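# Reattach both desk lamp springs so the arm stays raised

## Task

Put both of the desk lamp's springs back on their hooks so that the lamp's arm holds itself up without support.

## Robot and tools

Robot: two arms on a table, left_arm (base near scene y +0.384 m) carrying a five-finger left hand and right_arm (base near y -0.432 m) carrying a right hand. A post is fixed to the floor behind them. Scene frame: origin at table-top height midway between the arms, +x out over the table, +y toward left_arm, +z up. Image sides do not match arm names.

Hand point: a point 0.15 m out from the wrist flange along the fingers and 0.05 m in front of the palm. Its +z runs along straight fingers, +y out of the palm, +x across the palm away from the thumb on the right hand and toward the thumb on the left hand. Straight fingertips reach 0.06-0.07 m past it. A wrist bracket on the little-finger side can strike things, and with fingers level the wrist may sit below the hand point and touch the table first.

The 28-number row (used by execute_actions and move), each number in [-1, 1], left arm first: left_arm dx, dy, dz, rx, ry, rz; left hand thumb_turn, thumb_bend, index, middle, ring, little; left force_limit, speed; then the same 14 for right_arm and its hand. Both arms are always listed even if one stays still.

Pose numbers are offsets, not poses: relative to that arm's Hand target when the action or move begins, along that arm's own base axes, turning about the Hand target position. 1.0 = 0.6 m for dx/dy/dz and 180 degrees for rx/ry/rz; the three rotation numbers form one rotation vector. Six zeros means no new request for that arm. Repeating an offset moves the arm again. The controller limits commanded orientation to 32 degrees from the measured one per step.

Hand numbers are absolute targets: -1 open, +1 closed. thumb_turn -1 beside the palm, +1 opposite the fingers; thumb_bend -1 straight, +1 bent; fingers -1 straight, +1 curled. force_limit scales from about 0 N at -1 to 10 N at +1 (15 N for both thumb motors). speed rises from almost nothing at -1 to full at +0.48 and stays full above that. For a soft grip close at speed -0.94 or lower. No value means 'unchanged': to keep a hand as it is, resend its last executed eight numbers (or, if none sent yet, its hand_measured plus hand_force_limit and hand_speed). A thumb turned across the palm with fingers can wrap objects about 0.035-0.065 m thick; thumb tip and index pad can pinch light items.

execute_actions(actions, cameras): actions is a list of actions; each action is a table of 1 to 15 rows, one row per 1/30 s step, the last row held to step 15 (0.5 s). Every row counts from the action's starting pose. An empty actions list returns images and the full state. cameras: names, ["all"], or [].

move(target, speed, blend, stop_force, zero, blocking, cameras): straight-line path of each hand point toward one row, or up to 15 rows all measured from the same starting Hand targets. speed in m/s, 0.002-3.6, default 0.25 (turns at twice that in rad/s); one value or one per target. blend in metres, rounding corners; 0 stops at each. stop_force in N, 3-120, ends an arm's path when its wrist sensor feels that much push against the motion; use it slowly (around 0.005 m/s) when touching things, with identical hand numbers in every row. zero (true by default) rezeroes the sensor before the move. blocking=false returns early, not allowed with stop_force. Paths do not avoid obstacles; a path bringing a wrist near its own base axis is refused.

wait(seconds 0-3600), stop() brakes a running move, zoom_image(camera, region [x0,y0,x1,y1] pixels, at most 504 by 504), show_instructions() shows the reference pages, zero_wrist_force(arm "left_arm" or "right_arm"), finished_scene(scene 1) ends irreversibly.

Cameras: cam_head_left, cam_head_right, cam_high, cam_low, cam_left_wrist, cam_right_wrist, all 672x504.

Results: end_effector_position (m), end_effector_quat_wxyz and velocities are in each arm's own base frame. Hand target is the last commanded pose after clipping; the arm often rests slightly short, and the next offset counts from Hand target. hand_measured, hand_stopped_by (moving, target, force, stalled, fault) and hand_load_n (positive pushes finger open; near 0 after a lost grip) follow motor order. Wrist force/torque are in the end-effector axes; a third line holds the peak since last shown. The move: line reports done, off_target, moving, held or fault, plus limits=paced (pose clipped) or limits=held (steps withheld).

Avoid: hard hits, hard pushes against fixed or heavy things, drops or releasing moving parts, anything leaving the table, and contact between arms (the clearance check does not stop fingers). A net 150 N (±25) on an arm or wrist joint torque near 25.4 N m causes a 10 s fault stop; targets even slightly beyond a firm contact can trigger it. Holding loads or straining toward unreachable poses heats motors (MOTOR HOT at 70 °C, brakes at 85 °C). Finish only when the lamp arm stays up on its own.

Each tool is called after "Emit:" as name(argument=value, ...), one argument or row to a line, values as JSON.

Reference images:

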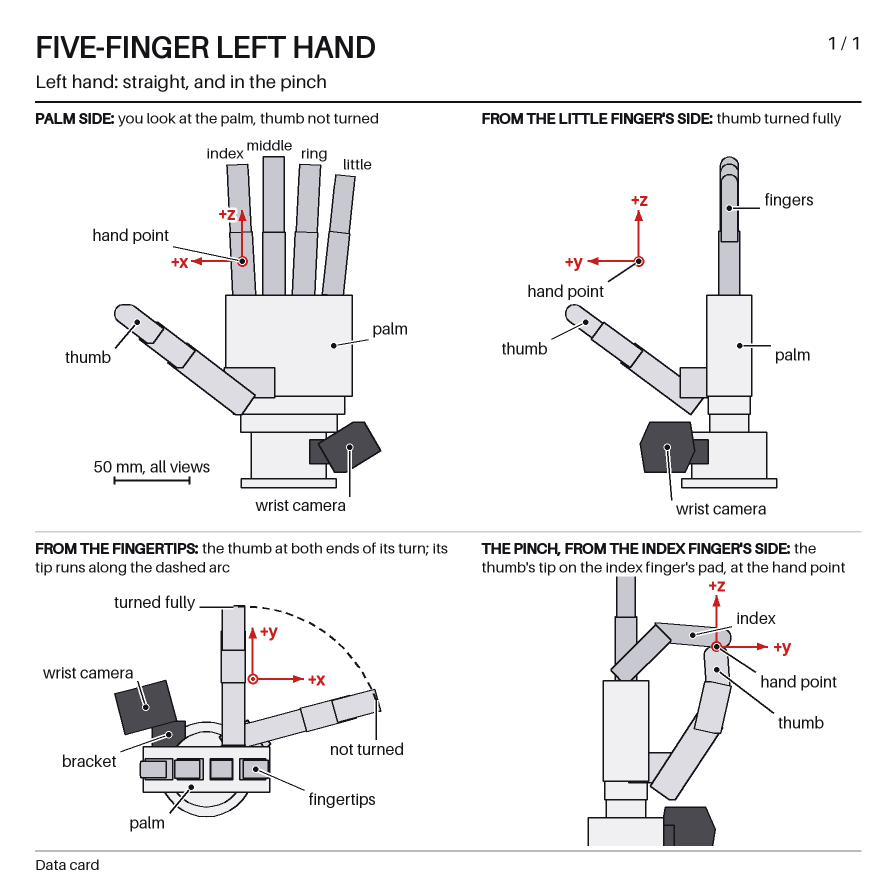

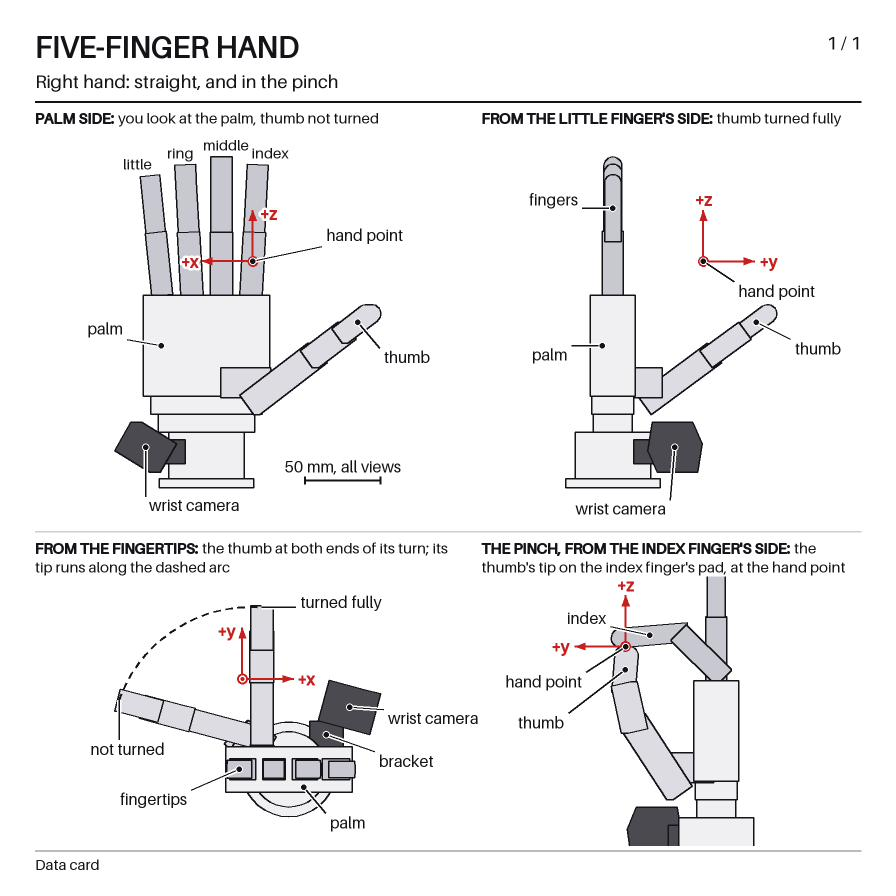

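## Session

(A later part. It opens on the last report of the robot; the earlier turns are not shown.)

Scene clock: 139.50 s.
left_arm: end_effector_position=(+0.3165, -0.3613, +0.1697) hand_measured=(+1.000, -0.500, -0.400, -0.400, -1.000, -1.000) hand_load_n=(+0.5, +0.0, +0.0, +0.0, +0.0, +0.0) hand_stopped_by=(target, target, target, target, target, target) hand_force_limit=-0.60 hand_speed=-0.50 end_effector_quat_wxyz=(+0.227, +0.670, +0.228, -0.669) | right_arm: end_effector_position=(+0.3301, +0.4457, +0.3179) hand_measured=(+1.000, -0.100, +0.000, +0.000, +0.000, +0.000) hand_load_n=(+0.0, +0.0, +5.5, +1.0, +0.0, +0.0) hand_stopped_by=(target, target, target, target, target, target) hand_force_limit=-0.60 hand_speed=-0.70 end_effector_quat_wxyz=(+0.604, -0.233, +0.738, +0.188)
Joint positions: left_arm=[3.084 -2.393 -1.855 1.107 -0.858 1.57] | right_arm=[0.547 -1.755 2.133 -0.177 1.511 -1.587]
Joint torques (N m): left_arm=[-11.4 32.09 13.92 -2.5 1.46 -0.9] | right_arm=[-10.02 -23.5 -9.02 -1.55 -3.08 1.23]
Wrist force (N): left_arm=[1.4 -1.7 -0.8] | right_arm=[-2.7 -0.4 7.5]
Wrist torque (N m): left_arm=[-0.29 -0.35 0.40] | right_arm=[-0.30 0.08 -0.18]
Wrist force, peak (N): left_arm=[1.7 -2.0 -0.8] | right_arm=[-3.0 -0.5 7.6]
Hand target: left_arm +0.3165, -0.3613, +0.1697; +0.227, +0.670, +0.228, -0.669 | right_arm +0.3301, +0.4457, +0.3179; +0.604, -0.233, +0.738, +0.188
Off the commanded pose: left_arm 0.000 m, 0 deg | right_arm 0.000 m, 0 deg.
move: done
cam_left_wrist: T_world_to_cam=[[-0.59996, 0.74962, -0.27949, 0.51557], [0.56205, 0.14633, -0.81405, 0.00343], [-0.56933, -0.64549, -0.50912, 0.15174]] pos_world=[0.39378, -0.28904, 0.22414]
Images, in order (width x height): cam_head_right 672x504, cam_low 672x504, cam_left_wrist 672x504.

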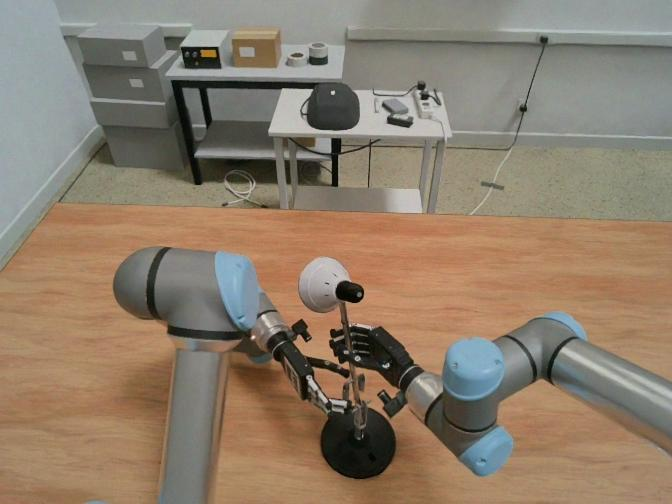

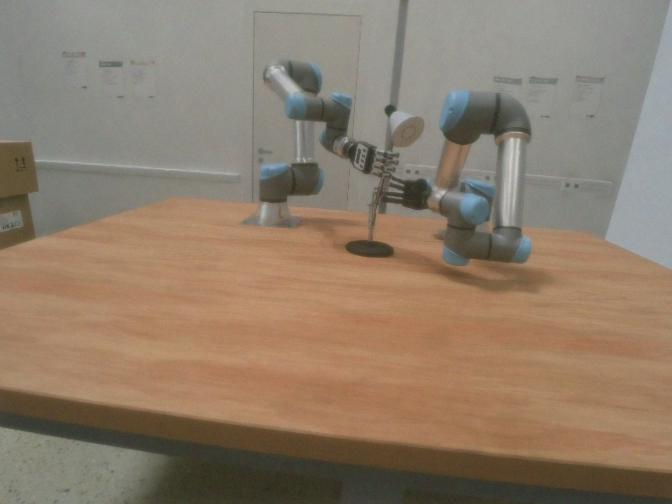

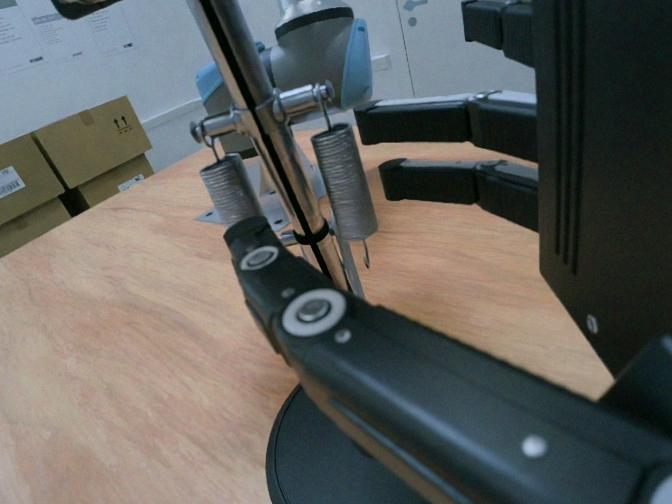

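Emit:
move(
  target=[0.002,-0.0026,0,0,0,0,1,-0.5,0.0,0.0,-1,-1,-0.7,-0.7,0,0,0,0,0,0,1,-0.1,0,0,0,0,-0.6,-0.7],
  speed=0.05,
  cameras=["cam_left_wrist"],
)

Emit:
zoom_image(
  camera="cam_left_wrist",
  region=[180, 60, 480, 330],
)

Scene clock: 141.13 s.
left_arm: end_effector_position=(+0.3177, -0.3629, +0.1697) hand_measured=(+1.000, -0.500, +0.000, -0.002, -1.000, -1.000) hand_load_n=(+0.5, +0.0, +0.0, +1.0, +0.0, +0.0) hand_stopped_by=(target, target, target, force, target, target) hand_force_limit=-0.70 hand_speed=-0.70 end_effector_quat_wxyz=(+0.227, +0.670, +0.228, -0.669) | right_arm: end_effector_position=(+0.3301, +0.4457, +0.3179) hand_measured=(+1.000, -0.100, +0.000, +0.000, +0.000, +0.000) hand_load_n=(+0.0, +0.0, +6.0, +1.0, +0.0, +0.0) hand_stopped_by=(target, target, target, target, target, target) hand_force_limit=-0.60 hand_speed=-0.70 end_effector_quat_wxyz=(+0.604, -0.233, +0.738, +0.188)
Joint positions: left_arm=[3.081 -2.395 -1.85 1.104 -0.855 1.57] | right_arm=[0.547 -1.755 2.133 -0.177 1.511 -1.587]
Joint torques (N m): left_arm=[-10.22 31.9 13.75 -2.74 1.72 -0.6] | right_arm=[-8.53 -23.29 -8.96 -1.55 -2.96 1.23]
Wrist force (N): left_arm=[1.8 -3.1 -0.2] | right_arm=[-2.0 -1.9 7.4]
Wrist torque (N m): left_arm=[-0.35 -0.35 0.43] | right_arm=[-0.39 0.05 -0.18]
Wrist force, peak (N): left_arm=[1.6 -3.9 0.0] | right_arm=[-2.1 -2.2 8.0]
Hand target: left_arm +0.3177, -0.3629, +0.1697; +0.227, +0.670, +0.228, -0.669 | right_arm +0.3301, +0.4457, +0.3179; +0.604, -0.233, +0.738, +0.188
Off the commanded pose: left_arm 0.000 m, 0 deg | right_arm 0.000 m, 0 deg.
move: done
cam_left_wrist: T_world_to_cam=[[-0.59992, 0.74963, -0.27955, 0.51749], [0.5621, 0.14628, -0.81403, 0.00295], [-0.56933, -0.64549, -0.50912, 0.15139]] pos_world=[0.39498, -0.29064, 0.22414]

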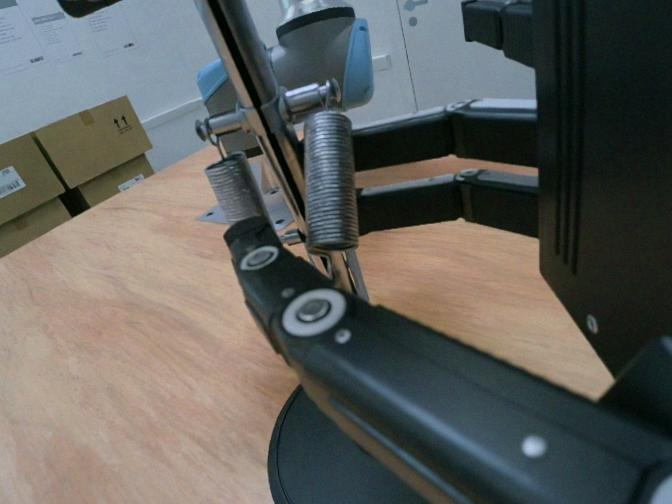

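Scaled by 1.680 from the camera's image (finer frame: 960x720).

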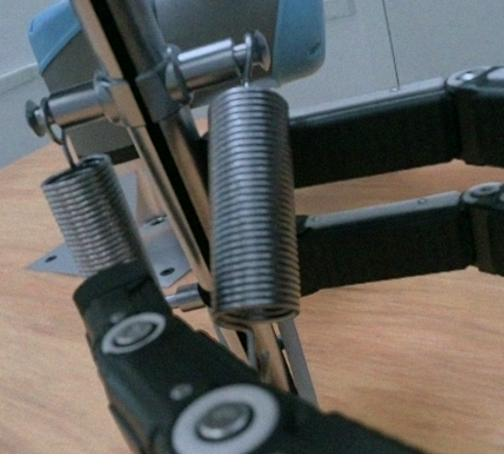

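Emit:
move(
  target=[0.0159,0.0122,0,0,0,0,1,-0.5,0.0,-0.3,-1,-1,-0.7,-0.7,0,0,0,0,0,0,1,-0.1,0,0,0,0,-0.6,-0.7],
  speed=0.03,
  cameras=["cam_left_wrist"],
)

Emit:
zoom_image(
  camera="cam_left_wrist",
  region=[180, 60, 480, 330],
)

Scene clock: 143.33 s.
left_arm: end_effector_position=(+0.3271, -0.3557, +0.1697) hand_measured=(+1.000, -0.500, +0.000, -0.300, -1.000, -1.000) hand_load_n=(+0.5, +0.0, +0.0, +0.0, +0.0, +0.0) hand_stopped_by=(target, target, target, target, target, target) hand_force_limit=-0.70 hand_speed=-0.70 end_effector_quat_wxyz=(+0.227, +0.670, +0.228, -0.669) | right_arm: end_effector_position=(+0.3301, +0.4457, +0.3179) hand_measured=(+1.000, -0.100, +0.000, +0.000, +0.000, +0.000) hand_load_n=(+0.0, +0.0, +5.5, +1.0, +0.0, +0.0) hand_stopped_by=(target, target, target, target, target, target) hand_force_limit=-0.60 hand_speed=-0.70 end_effector_quat_wxyz=(+0.604, -0.233, +0.738, +0.188)
Joint positions: left_arm=[3.096 -2.403 -1.829 1.091 -0.871 1.57] | right_arm=[0.547 -1.755 2.133 -0.177 1.511 -1.587]
Joint torques (N m): left_arm=[8.15 31.26 14.2 -2.65 -1.72 -0.53] | right_arm=[-2.72 -23.77 -10 -1.46 -3.06 1.23]
Wrist force (N): left_arm=[1.5 -1.7 -0.8] | right_arm=[-2.3 -0.9 7.3]
Wrist torque (N m): left_arm=[-0.29 -0.35 0.40] | right_arm=[-0.30 0.06 -0.17]
Wrist force, peak (N): left_arm=[1.8 -3.6 -1.0] | right_arm=[-1.9 -2.2 7.7]
Hand target: left_arm +0.3273, -0.3555, +0.1697; +0.227, +0.670, +0.228, -0.669 | right_arm +0.3301, +0.4457, +0.3179; +0.604, -0.233, +0.738, +0.188
Off the commanded pose: left_arm 0.000 m, 0 deg | right_arm 0.000 m, 0 deg.
move: done
cam_left_wrist: T_world_to_cam=[[-0.59996, 0.74962, -0.27949, 0.51773], [0.56205, 0.14633, -0.81405, -0.00334], [-0.56933, -0.64549, -0.50912, 0.16139]] pos_world=[0.40438, -0.28344, 0.22414]

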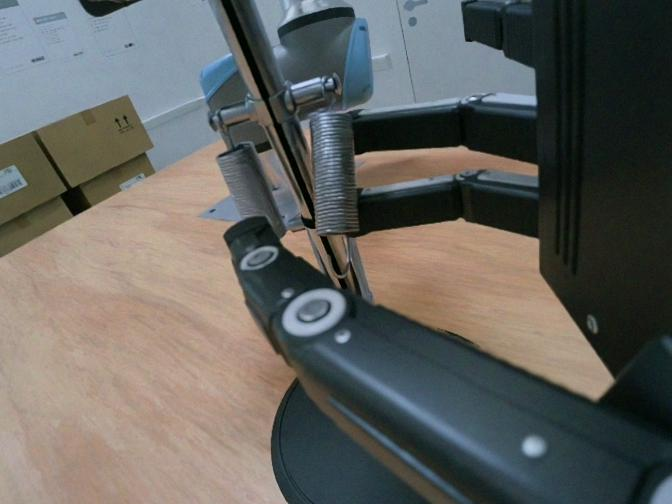

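Scaled by 1.680 from the camera's image (finer frame: 960x720).

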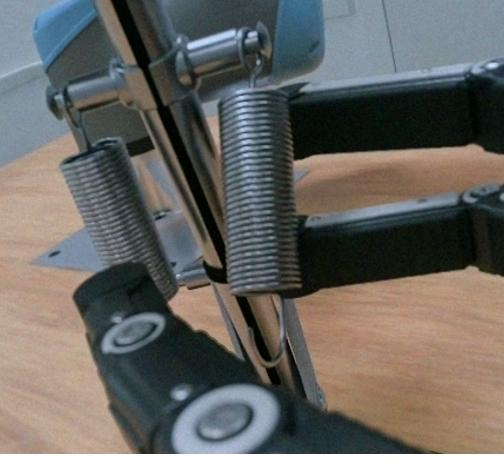

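Emit:
execute_actions(
  actions=[],
  cameras=["cam_left_wrist","cam_head_left","cam_head_right","cam_high"],
)

Emit:
zoom_image(
  camera="cam_left_wrist",
  region=[180, 60, 480, 330],
)

Scene clock: 144.67 s.
left_arm: end_effector_position=(+0.3273, -0.3555, +0.1697) hand_measured=(+1.000, -0.500, +0.000, -0.300, -1.000, -1.000) hand_load_n=(+0.0, +0.5, +0.0, +0.0, +0.0, +0.0) hand_stopped_by=(target, target, target, target, target, target) hand_force_limit=-0.70 hand_speed=-0.70 end_effector_quat_wxyz=(+0.227, +0.670, +0.228, -0.669) | right_arm: end_effector_position=(+0.3301, +0.4457, +0.3179) hand_measured=(+1.000, -0.100, +0.000, +0.000, +0.000, +0.000) hand_load_n=(+0.0, +0.0, +5.5, +1.0, +0.0, +0.0) hand_stopped_by=(target, target, target, target, target, target) hand_force_limit=-0.60 hand_speed=-0.70 end_effector_quat_wxyz=(+0.604, -0.233, +0.738, +0.188)
Joint positions: left_arm=[3.097 -2.403 -1.828 1.09 -0.871 1.57] | right_arm=[0.547 -1.755 2.133 -0.177 1.511 -1.587]
Joint velocities: within noise
Joint torques (N m): left_arm=[7.2 32.39 14.01 -2.58 -1.89 0.87] | right_arm=[2.27 -23.42 -10.88 -1.61 -3.08 1.22]
Wrist force (N): left_arm=[1.4 -1.8 -0.6] | right_arm=[-2.2 -1.1 7.3]
Wrist torque (N m): left_arm=[-0.30 -0.34 0.39] | right_arm=[-0.33 0.04 -0.16]
Wrist force, peak (N): left_arm=[1.5 -2.0 -0.6] | right_arm=[-1.8 -0.9 7.6]
Hand target: left_arm +0.3273, -0.3555, +0.1697; +0.227, +0.670, +0.228, -0.669 | right_arm +0.3301, +0.4457, +0.3179; +0.604, -0.233, +0.738, +0.188
Off the commanded pose: left_arm 0.000 m, 0 deg | right_arm 0.000 m, 0 deg.
camera_calibration:
cam_left_wrist: T_world_to_cam=[[-0.59996, 0.74962, -0.27949, 0.51778], [0.56205, 0.14633, -0.81405, -0.00347], [-0.56933, -0.64549, -0.50912, 0.16156]] pos_world=[0.40458, -0.28334, 0.22414]
Images, in order (width x height): cam_head_left 672x504, cam_head_right 672x504, cam_high 672x504, cam_left_wrist 672x504.

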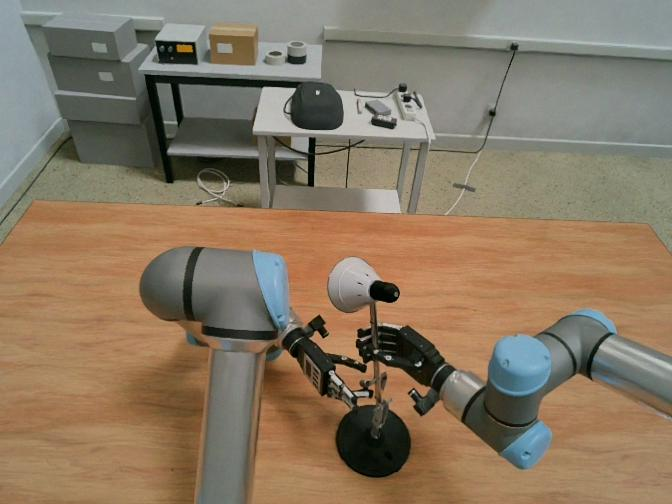

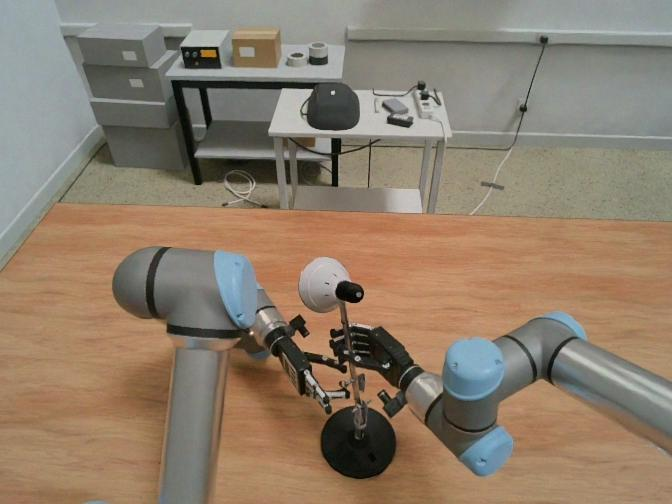

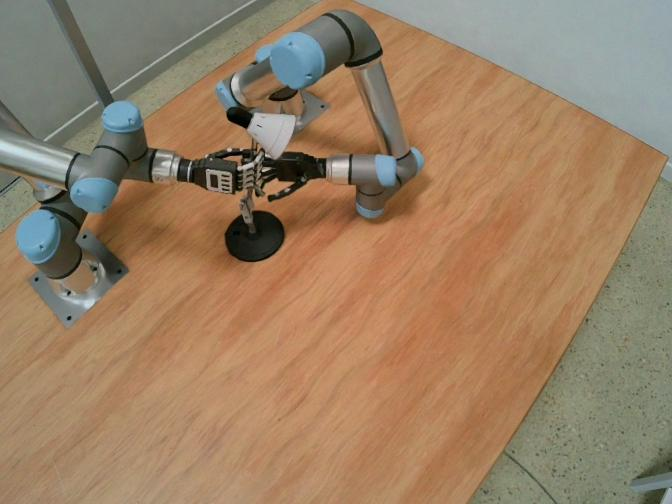

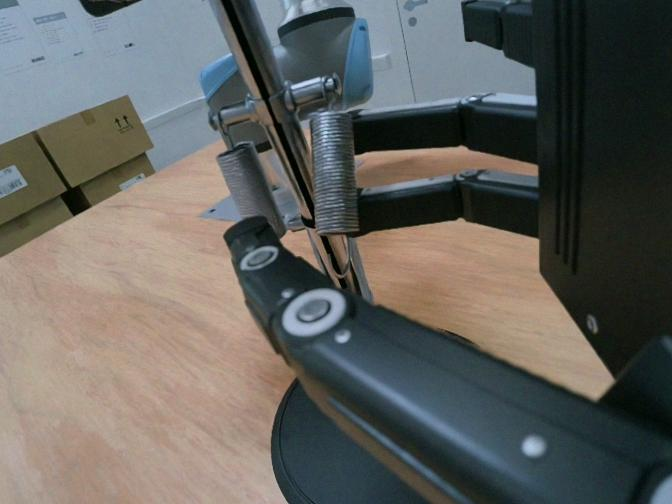

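Scaled by 1.680 from the camera's image (finer frame: 960x720).

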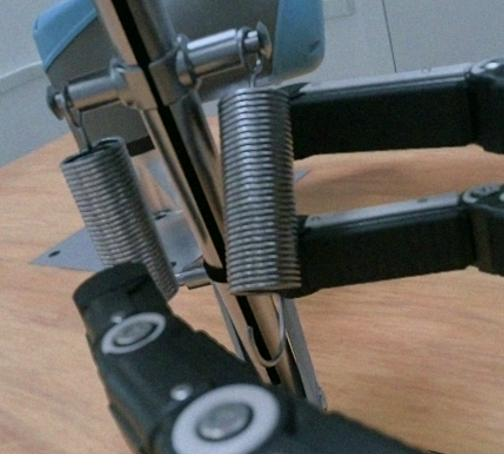

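Emit:
move(
  target=[0.012,0.0008,-0.00833,0,0,0, 1,-0.5,0.0,-0.3,-1,-1,-0.7,-0.7, 0,0,0,0,0,0, 1,-0.1,0,0,0,0,-0.6,-0.7],
  speed=0.03,
  cameras=["cam_left_wrist"],
)

Emit:
zoom_image(
  camera="cam_left_wrist",
  region=[180, 60, 480, 330],
)

Scene clock: 148.60 s.
left_arm: end_effector_position=(+0.3344, -0.3551, +0.1648) hand_measured=(+1.000, -0.500, +0.000, -0.300, -1.000, -1.000) hand_load_n=(+0.5, +0.5, +0.0, +0.0, +0.0, +0.0) hand_stopped_by=(target, target, target, target, target, target) hand_force_limit=-0.70 hand_speed=-0.70 end_effector_quat_wxyz=(+0.227, +0.670, +0.228, -0.669) end_effector_velocity=(+0.001, +0.000, -0.002) end_effector_angular_velocity=(+0.000, +0.004, -0.001) | right_arm: end_effector_position=(+0.3301, +0.4457, +0.3179) hand_measured=(+1.000, -0.100, +0.000, +0.000, +0.000, +0.000) hand_load_n=(-0.5, +0.0, +5.5, +1.0, +0.0, +0.0) hand_stopped_by=(target, target, target, target, target, target) hand_force_limit=-0.60 hand_speed=-0.70 end_effector_quat_wxyz=(+0.604, -0.233, +0.738, +0.188)
Joint positions: left_arm=[3.098 -2.421 -1.805 1.086 -0.873 1.57] | right_arm=[0.547 -1.755 2.133 -0.177 1.511 -1.587]
Joint velocities: left_arm=[0 -0.005 0.003 -0.001 -0.001 0] | right_arm=[within noise]
Joint torques (N m): left_arm=[7.27 33.53 12.44 -2.47 -1.79 0.76] | right_arm=[7.1 -24.11 -13.1 -1.78 -2.92 1.13]
Wrist force (N): left_arm=[1.5 -1.4 -0.7] | right_arm=[-1.8 -0.8 7.2]
Wrist torque (N m): left_arm=[-0.24 -0.35 0.39] | right_arm=[-0.29 0.02 -0.14]
Wrist force, peak (N): left_arm=[1.6 -2.0 -0.5] | right_arm=[-2.0 -0.9 7.5]
Hand target: left_arm +0.3345, -0.3551, +0.1647; +0.227, +0.670, +0.228, -0.669 | right_arm +0.3301, +0.4457, +0.3179; +0.604, -0.233, +0.738, +0.188
Off the commanded pose: left_arm 0.000 m, 0 deg | right_arm 0.000 m, 0 deg.
move: done
cam_left_wrist: T_world_to_cam=[[-0.59996, 0.74962, -0.27949, 0.52023], [0.56205, 0.14633, -0.81405, -0.01147], [-0.56933, -0.64549, -0.50912, 0.16338]] pos_world=[0.41158, -0.28284, 0.21924]

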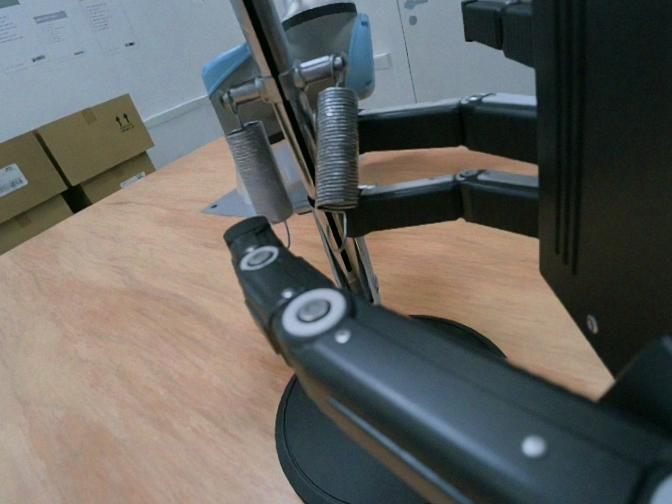

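Scaled by 1.680 from the camera's image (finer frame: 960x720).

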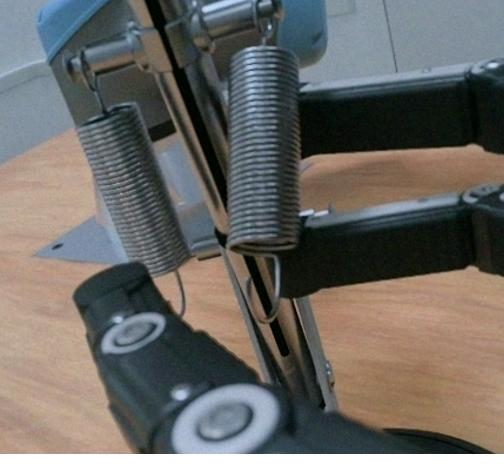

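Emit:
move(
  target=[0.002,-0.0026,0.0183,0,0,0, 1,-0.5,0.0,-0.3,-1,-1,-0.7,-0.7, 0,0,0,0,0,0, 1,-0.1,0,0,0,0,-0.6,-0.7],
  speed=0.03,
  cameras=["cam_left_wrist"],
)

Emit:
zoom_image(
  camera="cam_left_wrist",
  region=[180, 60, 480, 330],
)

Scene clock: 151.37 s.
left_arm: end_effector_position=(+0.3357, -0.3566, +0.1755) hand_measured=(+1.000, -0.500, +0.000, -0.300, -1.000, -1.000) hand_load_n=(+0.5, +0.0, +0.5, +0.0, +0.0, +0.0) hand_stopped_by=(target, target, target, target, target, target) hand_force_limit=-0.70 hand_speed=-0.70 end_effector_quat_wxyz=(+0.227, +0.670, +0.228, -0.669) | right_arm: end_effector_position=(+0.3301, +0.4457, +0.3179) hand_measured=(+1.000, -0.100, +0.000, +0.000, +0.000, +0.000) hand_load_n=(+0.0, +0.0, +5.5, +1.0, +0.0, +0.0) hand_stopped_by=(target, target, target, target, target, target) hand_force_limit=-0.60 hand_speed=-0.70 end_effector_quat_wxyz=(+0.604, -0.233, +0.738, +0.188)
Joint positions: left_arm=[3.095 -2.401 -1.804 1.063 -0.87 1.57] | right_arm=[0.547 -1.755 2.133 -0.177 1.511 -1.587]
Joint torques (N m): left_arm=[-10.71 50.85 14.36 -2.58 1.46 1.06] | right_arm=[7.72 -24.45 -14.82 -1.62 -2.97 1.15]
Wrist force (N): left_arm=[1.6 -1.7 -0.7] | right_arm=[-2.0 -1.2 7.0]
Wrist torque (N m): left_arm=[-0.28 -0.37 0.39] | right_arm=[-0.33 0.01 -0.15]
Wrist force, peak (N): left_arm=[1.9 -2.1 -0.7] | right_arm=[-2.0 -0.8 7.5]
Hand target: left_arm +0.3357, -0.3566, +0.1757; +0.227, +0.670, +0.228, -0.669 | right_arm +0.3301, +0.4457, +0.3179; +0.604, -0.233, +0.738, +0.188
Off the commanded pose: left_arm 0.000 m, 0 deg | right_arm 0.000 m, 0 deg.
move: done
cam_left_wrist: T_world_to_cam=[[-0.59996, 0.74962, -0.27949, 0.52513], [0.56205, 0.14633, -0.81405, -0.00327], [-0.56933, -0.64549, -0.50912, 0.1686]] pos_world=[0.41288, -0.28434, 0.22994]

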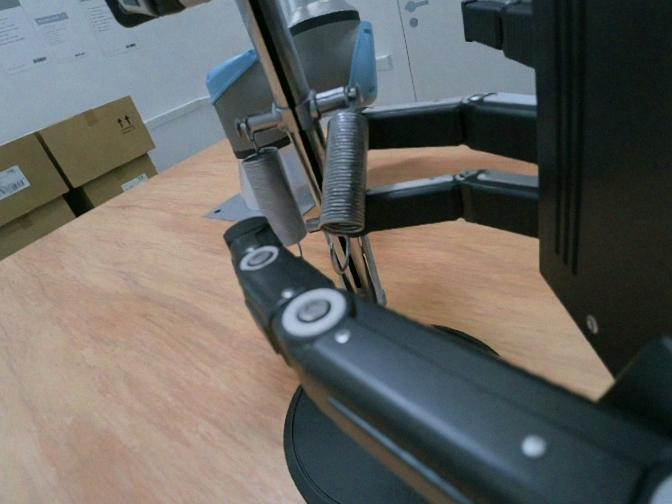

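Scaled by 1.680 from the camera's image (finer frame: 960x720).

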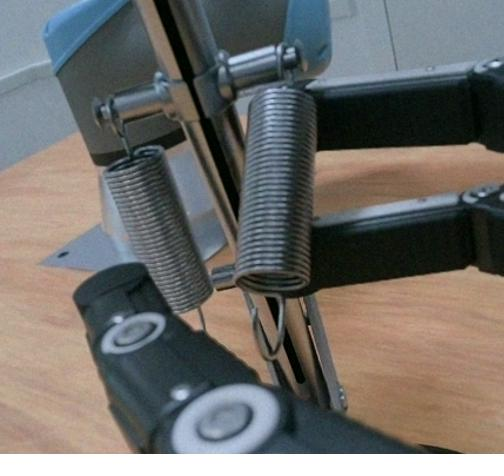

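Emit:
move(
  target=[0.007,-0.0009,0,0,0,0, 1,-0.5,0.0,-0.3,-1,-1,-0.7,-0.7, 0,0,0,0,0,0, 1,-0.1,0,0,0,0,-0.6,-0.7],
  speed=0.03,
  cameras=["cam_left_wrist"],
)

Emit:
zoom_image(
  camera="cam_left_wrist",
  region=[200, 60, 420, 300],
)

Scene clock: 153.03 s.
left_arm: end_effector_position=(+0.3398, -0.3571, +0.1757) hand_measured=(+1.000, -0.500, +0.000, -0.300, -1.000, -1.000) hand_load_n=(+0.0, +0.0, +0.0, +0.5, +0.0, +0.0) hand_stopped_by=(target, target, target, target, target, target) hand_force_limit=-0.70 hand_speed=-0.70 end_effector_quat_wxyz=(+0.227, +0.670, +0.228, -0.669) | right_arm: end_effector_position=(+0.3301, +0.4457, +0.3179) hand_measured=(+1.000, -0.100, +0.000, +0.000, +0.000, +0.000) hand_load_n=(-0.5, +0.0, +6.0, +1.0, +0.0, +0.0) hand_stopped_by=(target, target, target, target, target, target) hand_force_limit=-0.60 hand_speed=-0.70 end_effector_quat_wxyz=(+0.604, -0.233, +0.738, +0.188)
Joint positions: left_arm=[3.095 -2.405 -1.791 1.055 -0.869 1.57] | right_arm=[0.547 -1.755 2.133 -0.177 1.511 -1.587]
Joint torques (N m): left_arm=[-10.81 32.85 13.52 -2.65 1.62 0.52] | right_arm=[6.52 -24.32 -16.53 -1.5 -2.93 1.14]
Wrist force (N): left_arm=[1.2 -2.0 -0.5] | right_arm=[-1.9 -1.5 7.5]
Wrist torque (N m): left_arm=[-0.27 -0.34 0.39] | right_arm=[-0.38 0.00 -0.15]
Wrist force, peak (N): left_arm=[1.4 -2.2 -0.4] | right_arm=[-2.0 -1.4 7.6]
Hand target: left_arm +0.3399, -0.3572, +0.1757; +0.227, +0.670, +0.228, -0.669 | right_arm +0.3301, +0.4457, +0.3179; +0.604, -0.233, +0.738, +0.188
Off the commanded pose: left_arm 0.000 m, 0 deg | right_arm 0.000 m, 0 deg.
move: done
cam_left_wrist: T_world_to_cam=[[-0.59993, 0.74963, -0.27954, 0.52809], [0.56209, 0.14629, -0.81404, -0.00535], [-0.56933, -0.64549, -0.50912, 0.17065]] pos_world=[0.41698, -0.28494, 0.23014]

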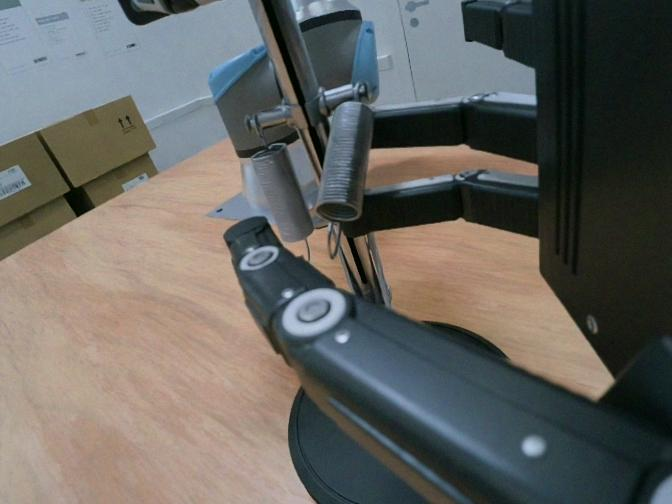

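Scaled by 2.100 from the camera's image (finer frame: 960x720).

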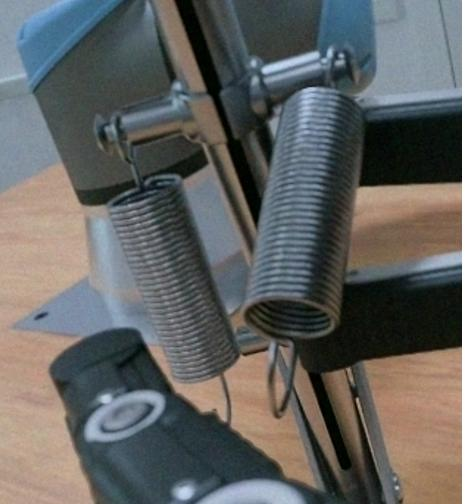

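Emit:
move(
  target=[-0.01697,-0.00253,0,0,0,0, 1,-0.5,0.0,-0.3,-1,-1,-0.7,-0.7, 0,0,0,0,0,0, 1,-0.1,0,0,0,0,-0.6,-0.7],
  speed=0.03,
  cameras=["cam_left_wrist"],
)

Emit:
zoom_image(
  camera="cam_left_wrist",
  region=[200, 60, 420, 300],
)

Scene clock: 155.90 s.
left_arm: end_effector_position=(+0.3298, -0.3587, +0.1757) hand_measured=(+1.000, -0.500, +0.000, -0.300, -1.000, -1.000) hand_load_n=(+0.5, +0.0, +0.0, +0.0, +0.0, +0.0) hand_stopped_by=(target, target, target, target, target, target) hand_force_limit=-0.70 hand_speed=-0.70 end_effector_quat_wxyz=(+0.227, +0.670, +0.228, -0.669) | right_arm: end_effector_position=(+0.3301, +0.4457, +0.3179) hand_measured=(+1.000, -0.100, +0.000, +0.000, +0.000, +0.000) hand_load_n=(-0.5, +0.0, +5.5, +1.0, +0.0, +0.0) hand_stopped_by=(target, target, target, target, target, target) hand_force_limit=-0.60 hand_speed=-0.70 end_effector_quat_wxyz=(+0.604, -0.233, +0.738, +0.188)
Joint positions: left_arm=[3.091 -2.394 -1.82 1.073 -0.865 1.57] | right_arm=[0.547 -1.755 2.133 -0.177 1.511 -1.587]
Joint torques (N m): left_arm=[-10.93 49.76 4.44 -0.4 1.55 0.08] | right_arm=[6.91 -23.86 -18.06 -1.61 -2.94 1.18]
Wrist force (N): left_arm=[1.7 -1.8 -0.7] | right_arm=[-2.1 -1.1 7.3]
Wrist torque (N m): left_arm=[-0.30 -0.38 0.40] | right_arm=[-0.35 0.05 -0.17]
Wrist force, peak (N): left_arm=[1.5 -2.5 -0.3] | right_arm=[-2.1 -1.4 7.7]
Hand target: left_arm +0.3297, -0.3587, +0.1757; +0.227, +0.670, +0.228, -0.669 | right_arm +0.3301, +0.4457, +0.3179; +0.604, -0.233, +0.738, +0.188
Off the commanded pose: left_arm 0.000 m, 0 deg | right_arm 0.000 m, 0 deg.
move: done
cam_left_wrist: T_world_to_cam=[[-0.59992, 0.74963, -0.27955, 0.52328], [0.5621, 0.14628, -0.81403, 0.00042], [-0.56933, -0.64549, -0.50912, 0.16404]] pos_world=[0.40708, -0.28644, 0.23014]

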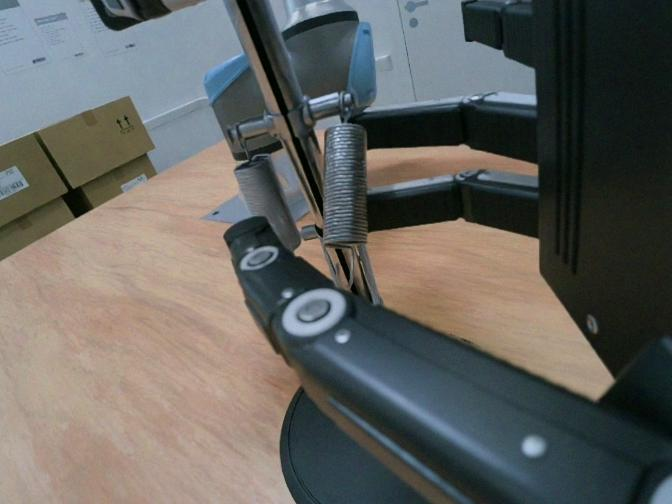

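Scaled by 2.100 from the camera's image (finer frame: 960x720).

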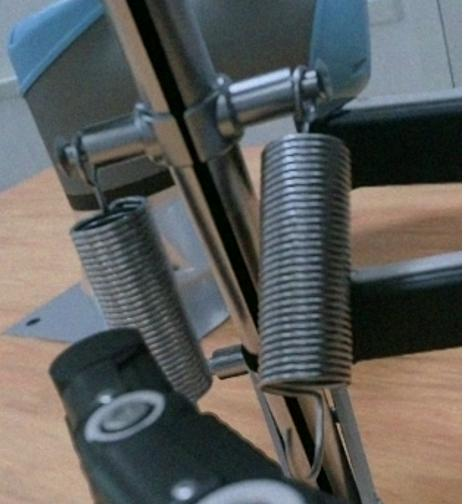

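Emit:
execute_actions(
  actions=[],
  cameras=["all"],
)

Emit:
zoom_image(
  camera="cam_low",
  region=[290, 200, 380, 290],
)

Emit:
zoom_image(
  camera="cam_head_left",
  region=[330, 340, 430, 450],
)

Emit:
zoom_image(
  camera="cam_right_wrist",
  region=[100, 60, 560, 500],
)

Scene clock: 163.67 s.
left_arm: end_effector_position=(+0.3297, -0.3587, +0.1757) hand_measured=(+1.000, -0.500, +0.000, -0.300, -1.000, -1.000) hand_load_n=(+0.0, +0.0, +0.0, +0.0, +0.0, +0.0) hand_stopped_by=(target, target, target, target, target, target) hand_force_limit=-0.70 hand_speed=-0.70 end_effector_quat_wxyz=(+0.227, +0.670, +0.228, -0.669) | right_arm: end_effector_position=(+0.3301, +0.4457, +0.3179) hand_measured=(+1.000, -0.100, +0.000, +0.000, +0.000, +0.000) hand_load_n=(+0.0, +0.0, +5.5, +1.5, +0.0, +0.0) hand_stopped_by=(target, target, target, target, target, target) hand_force_limit=-0.60 hand_speed=-0.70 end_effector_quat_wxyz=(+0.604, -0.233, +0.738, +0.188)
Joint positions: left_arm=[3.091 -2.394 -1.82 1.073 -0.865 1.57] | right_arm=[0.547 -1.755 2.133 -0.177 1.511 -1.587]
Joint velocities: within noise
Joint torques (N m): left_arm=[-10.6 51.15 1.76 -0.02 1.41 -1.02] | right_arm=[6.82 -24.12 -19.76 -1.66 -2.96 1.23]
Wrist force (N): left_arm=[1.6 -1.7 -0.8] | right_arm=[-1.8 -1.0 7.3]
Wrist torque (N m): left_arm=[-0.28 -0.36 0.40] | right_arm=[-0.32 0.02 -0.16]
Wrist force, peak (N): left_arm=[1.7 -1.8 -1.0] | right_arm=[-2.1 -0.8 7.5]
Hand target: left_arm +0.3297, -0.3587, +0.1757; +0.227, +0.670, +0.228, -0.669 | right_arm +0.3301, +0.4457, +0.3179; +0.604, -0.233, +0.738, +0.188
Off the commanded pose: left_arm 0.000 m, 0 deg | right_arm 0.000 m, 0 deg.
camera_calibration:
cam_left_wrist: T_world_to_cam=[[-0.59996, 0.74962, -0.27949, 0.52322], [0.56205, 0.14633, -0.81405, 0.00052], [-0.56933, -0.64549, -0.50912, 0.16398]] pos_world=[0.40698, -0.28644, 0.23014]
cam_right_wrist: T_world_to_cam=[[-0.58632, 0.76484, -0.26692, -0.06264], [-0.41515, -0.00076, 0.90975, -0.15181], [0.69562, 0.64421, 0.31797, -0.50579]] pos_world=[0.25209, 0.37364, 0.28222]

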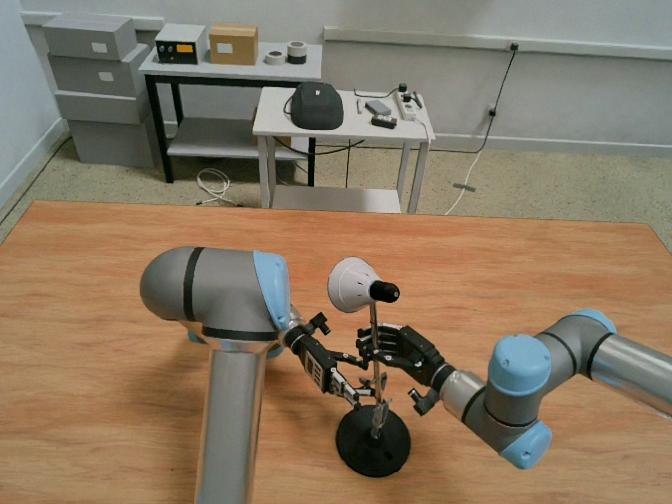

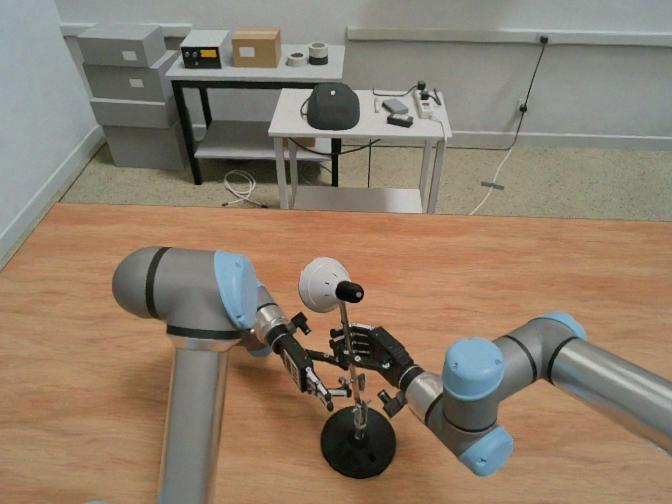

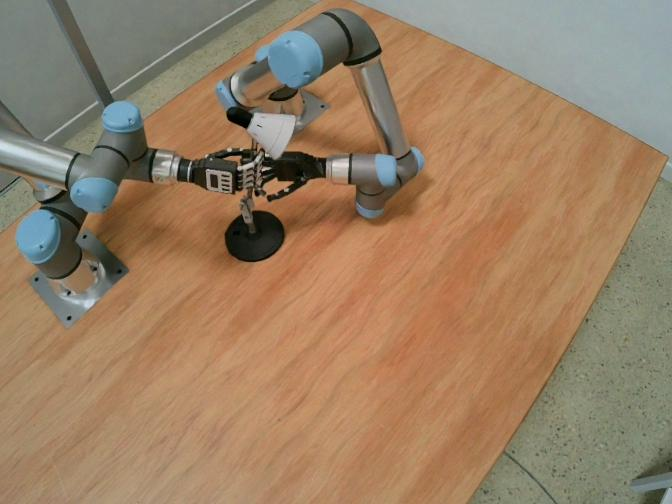

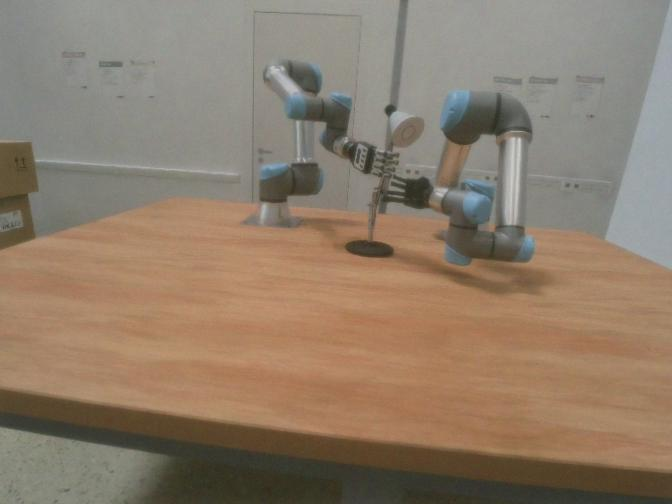

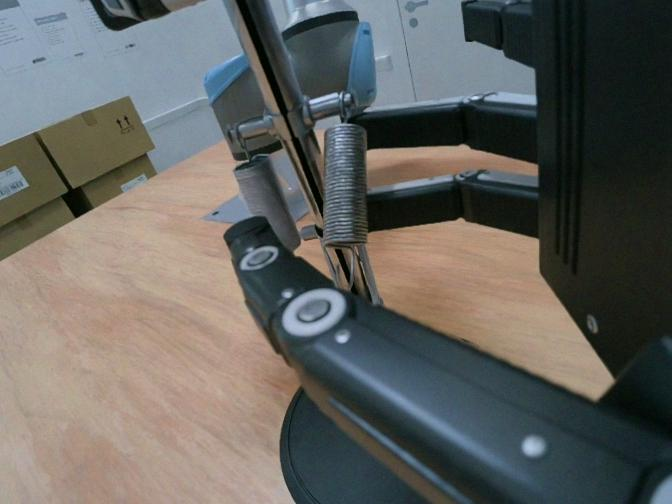

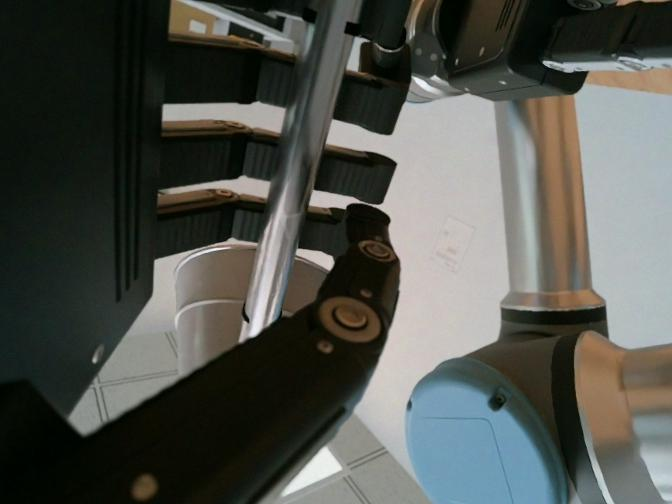

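Scaled by 5.600 from the camera's image (finer frame: 960x720).

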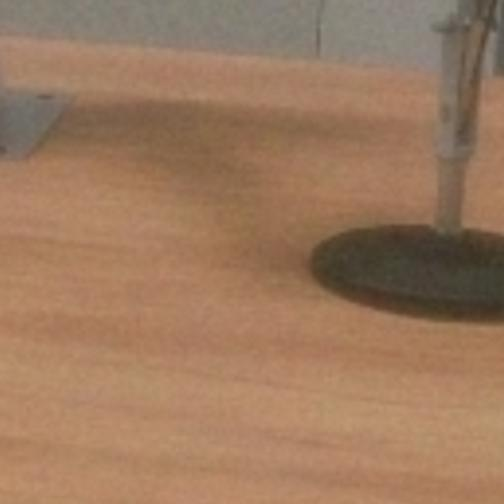

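Scaled by 4.582 from the camera's image (finer frame: 960x720).

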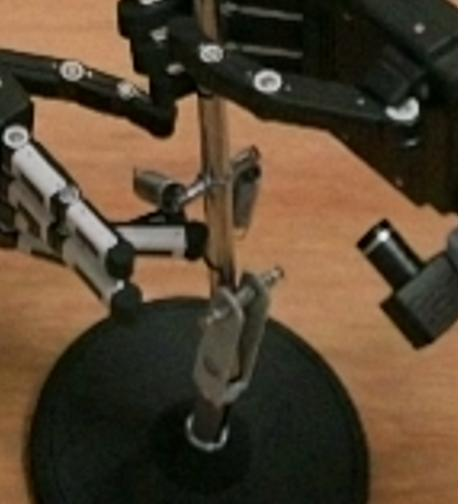

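Scaled by 1.096 from the camera's image (finer frame: 960x720).

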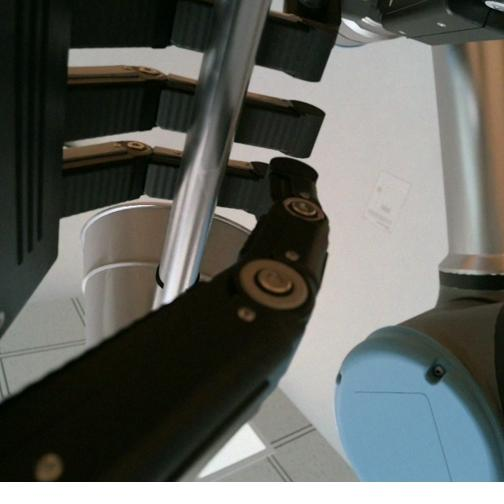

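Emit:
zoom_image(
  camera="cam_head_left",
  region=[352, 366, 400, 414],
)

Emit:
zoom_image(
  camera="cam_head_right",
  region=[325, 366, 385, 426],
)

Emit:
zoom_image(
  camera="cam_low",
  region=[350, 170, 410, 230],
)

Emit:
zoom_image(
  camera="cam_high",
  region=[220, 150, 280, 210],
)

Scaled by 10.500 from the camera's image (finer frame: 960x720).

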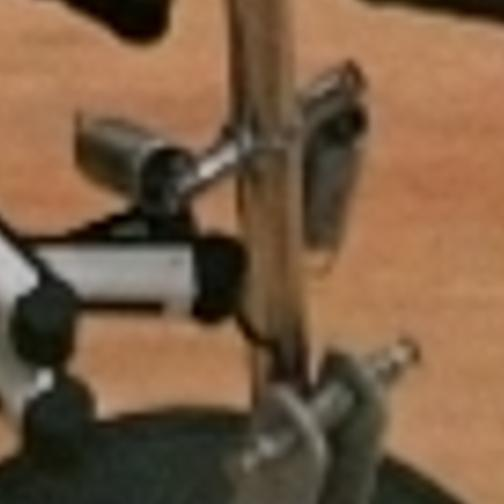

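Scaled by 8.400 from the camera's image (finer frame: 960x720).

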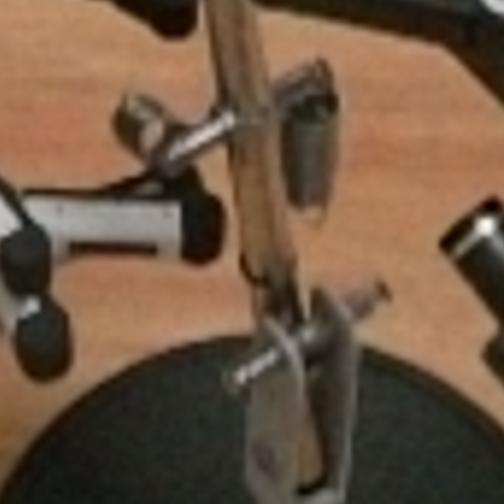

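Scaled by 8.400 from the camera's image (finer frame: 960x720).

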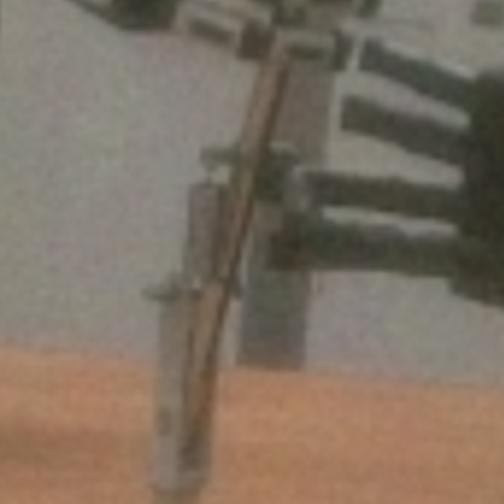

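Scaled by 8.400 from the camera's image (finer frame: 960x720).

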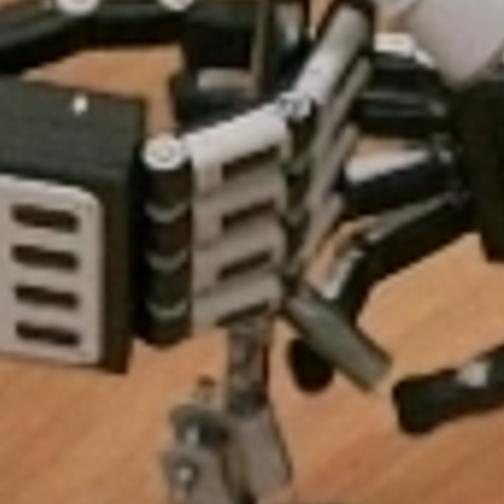

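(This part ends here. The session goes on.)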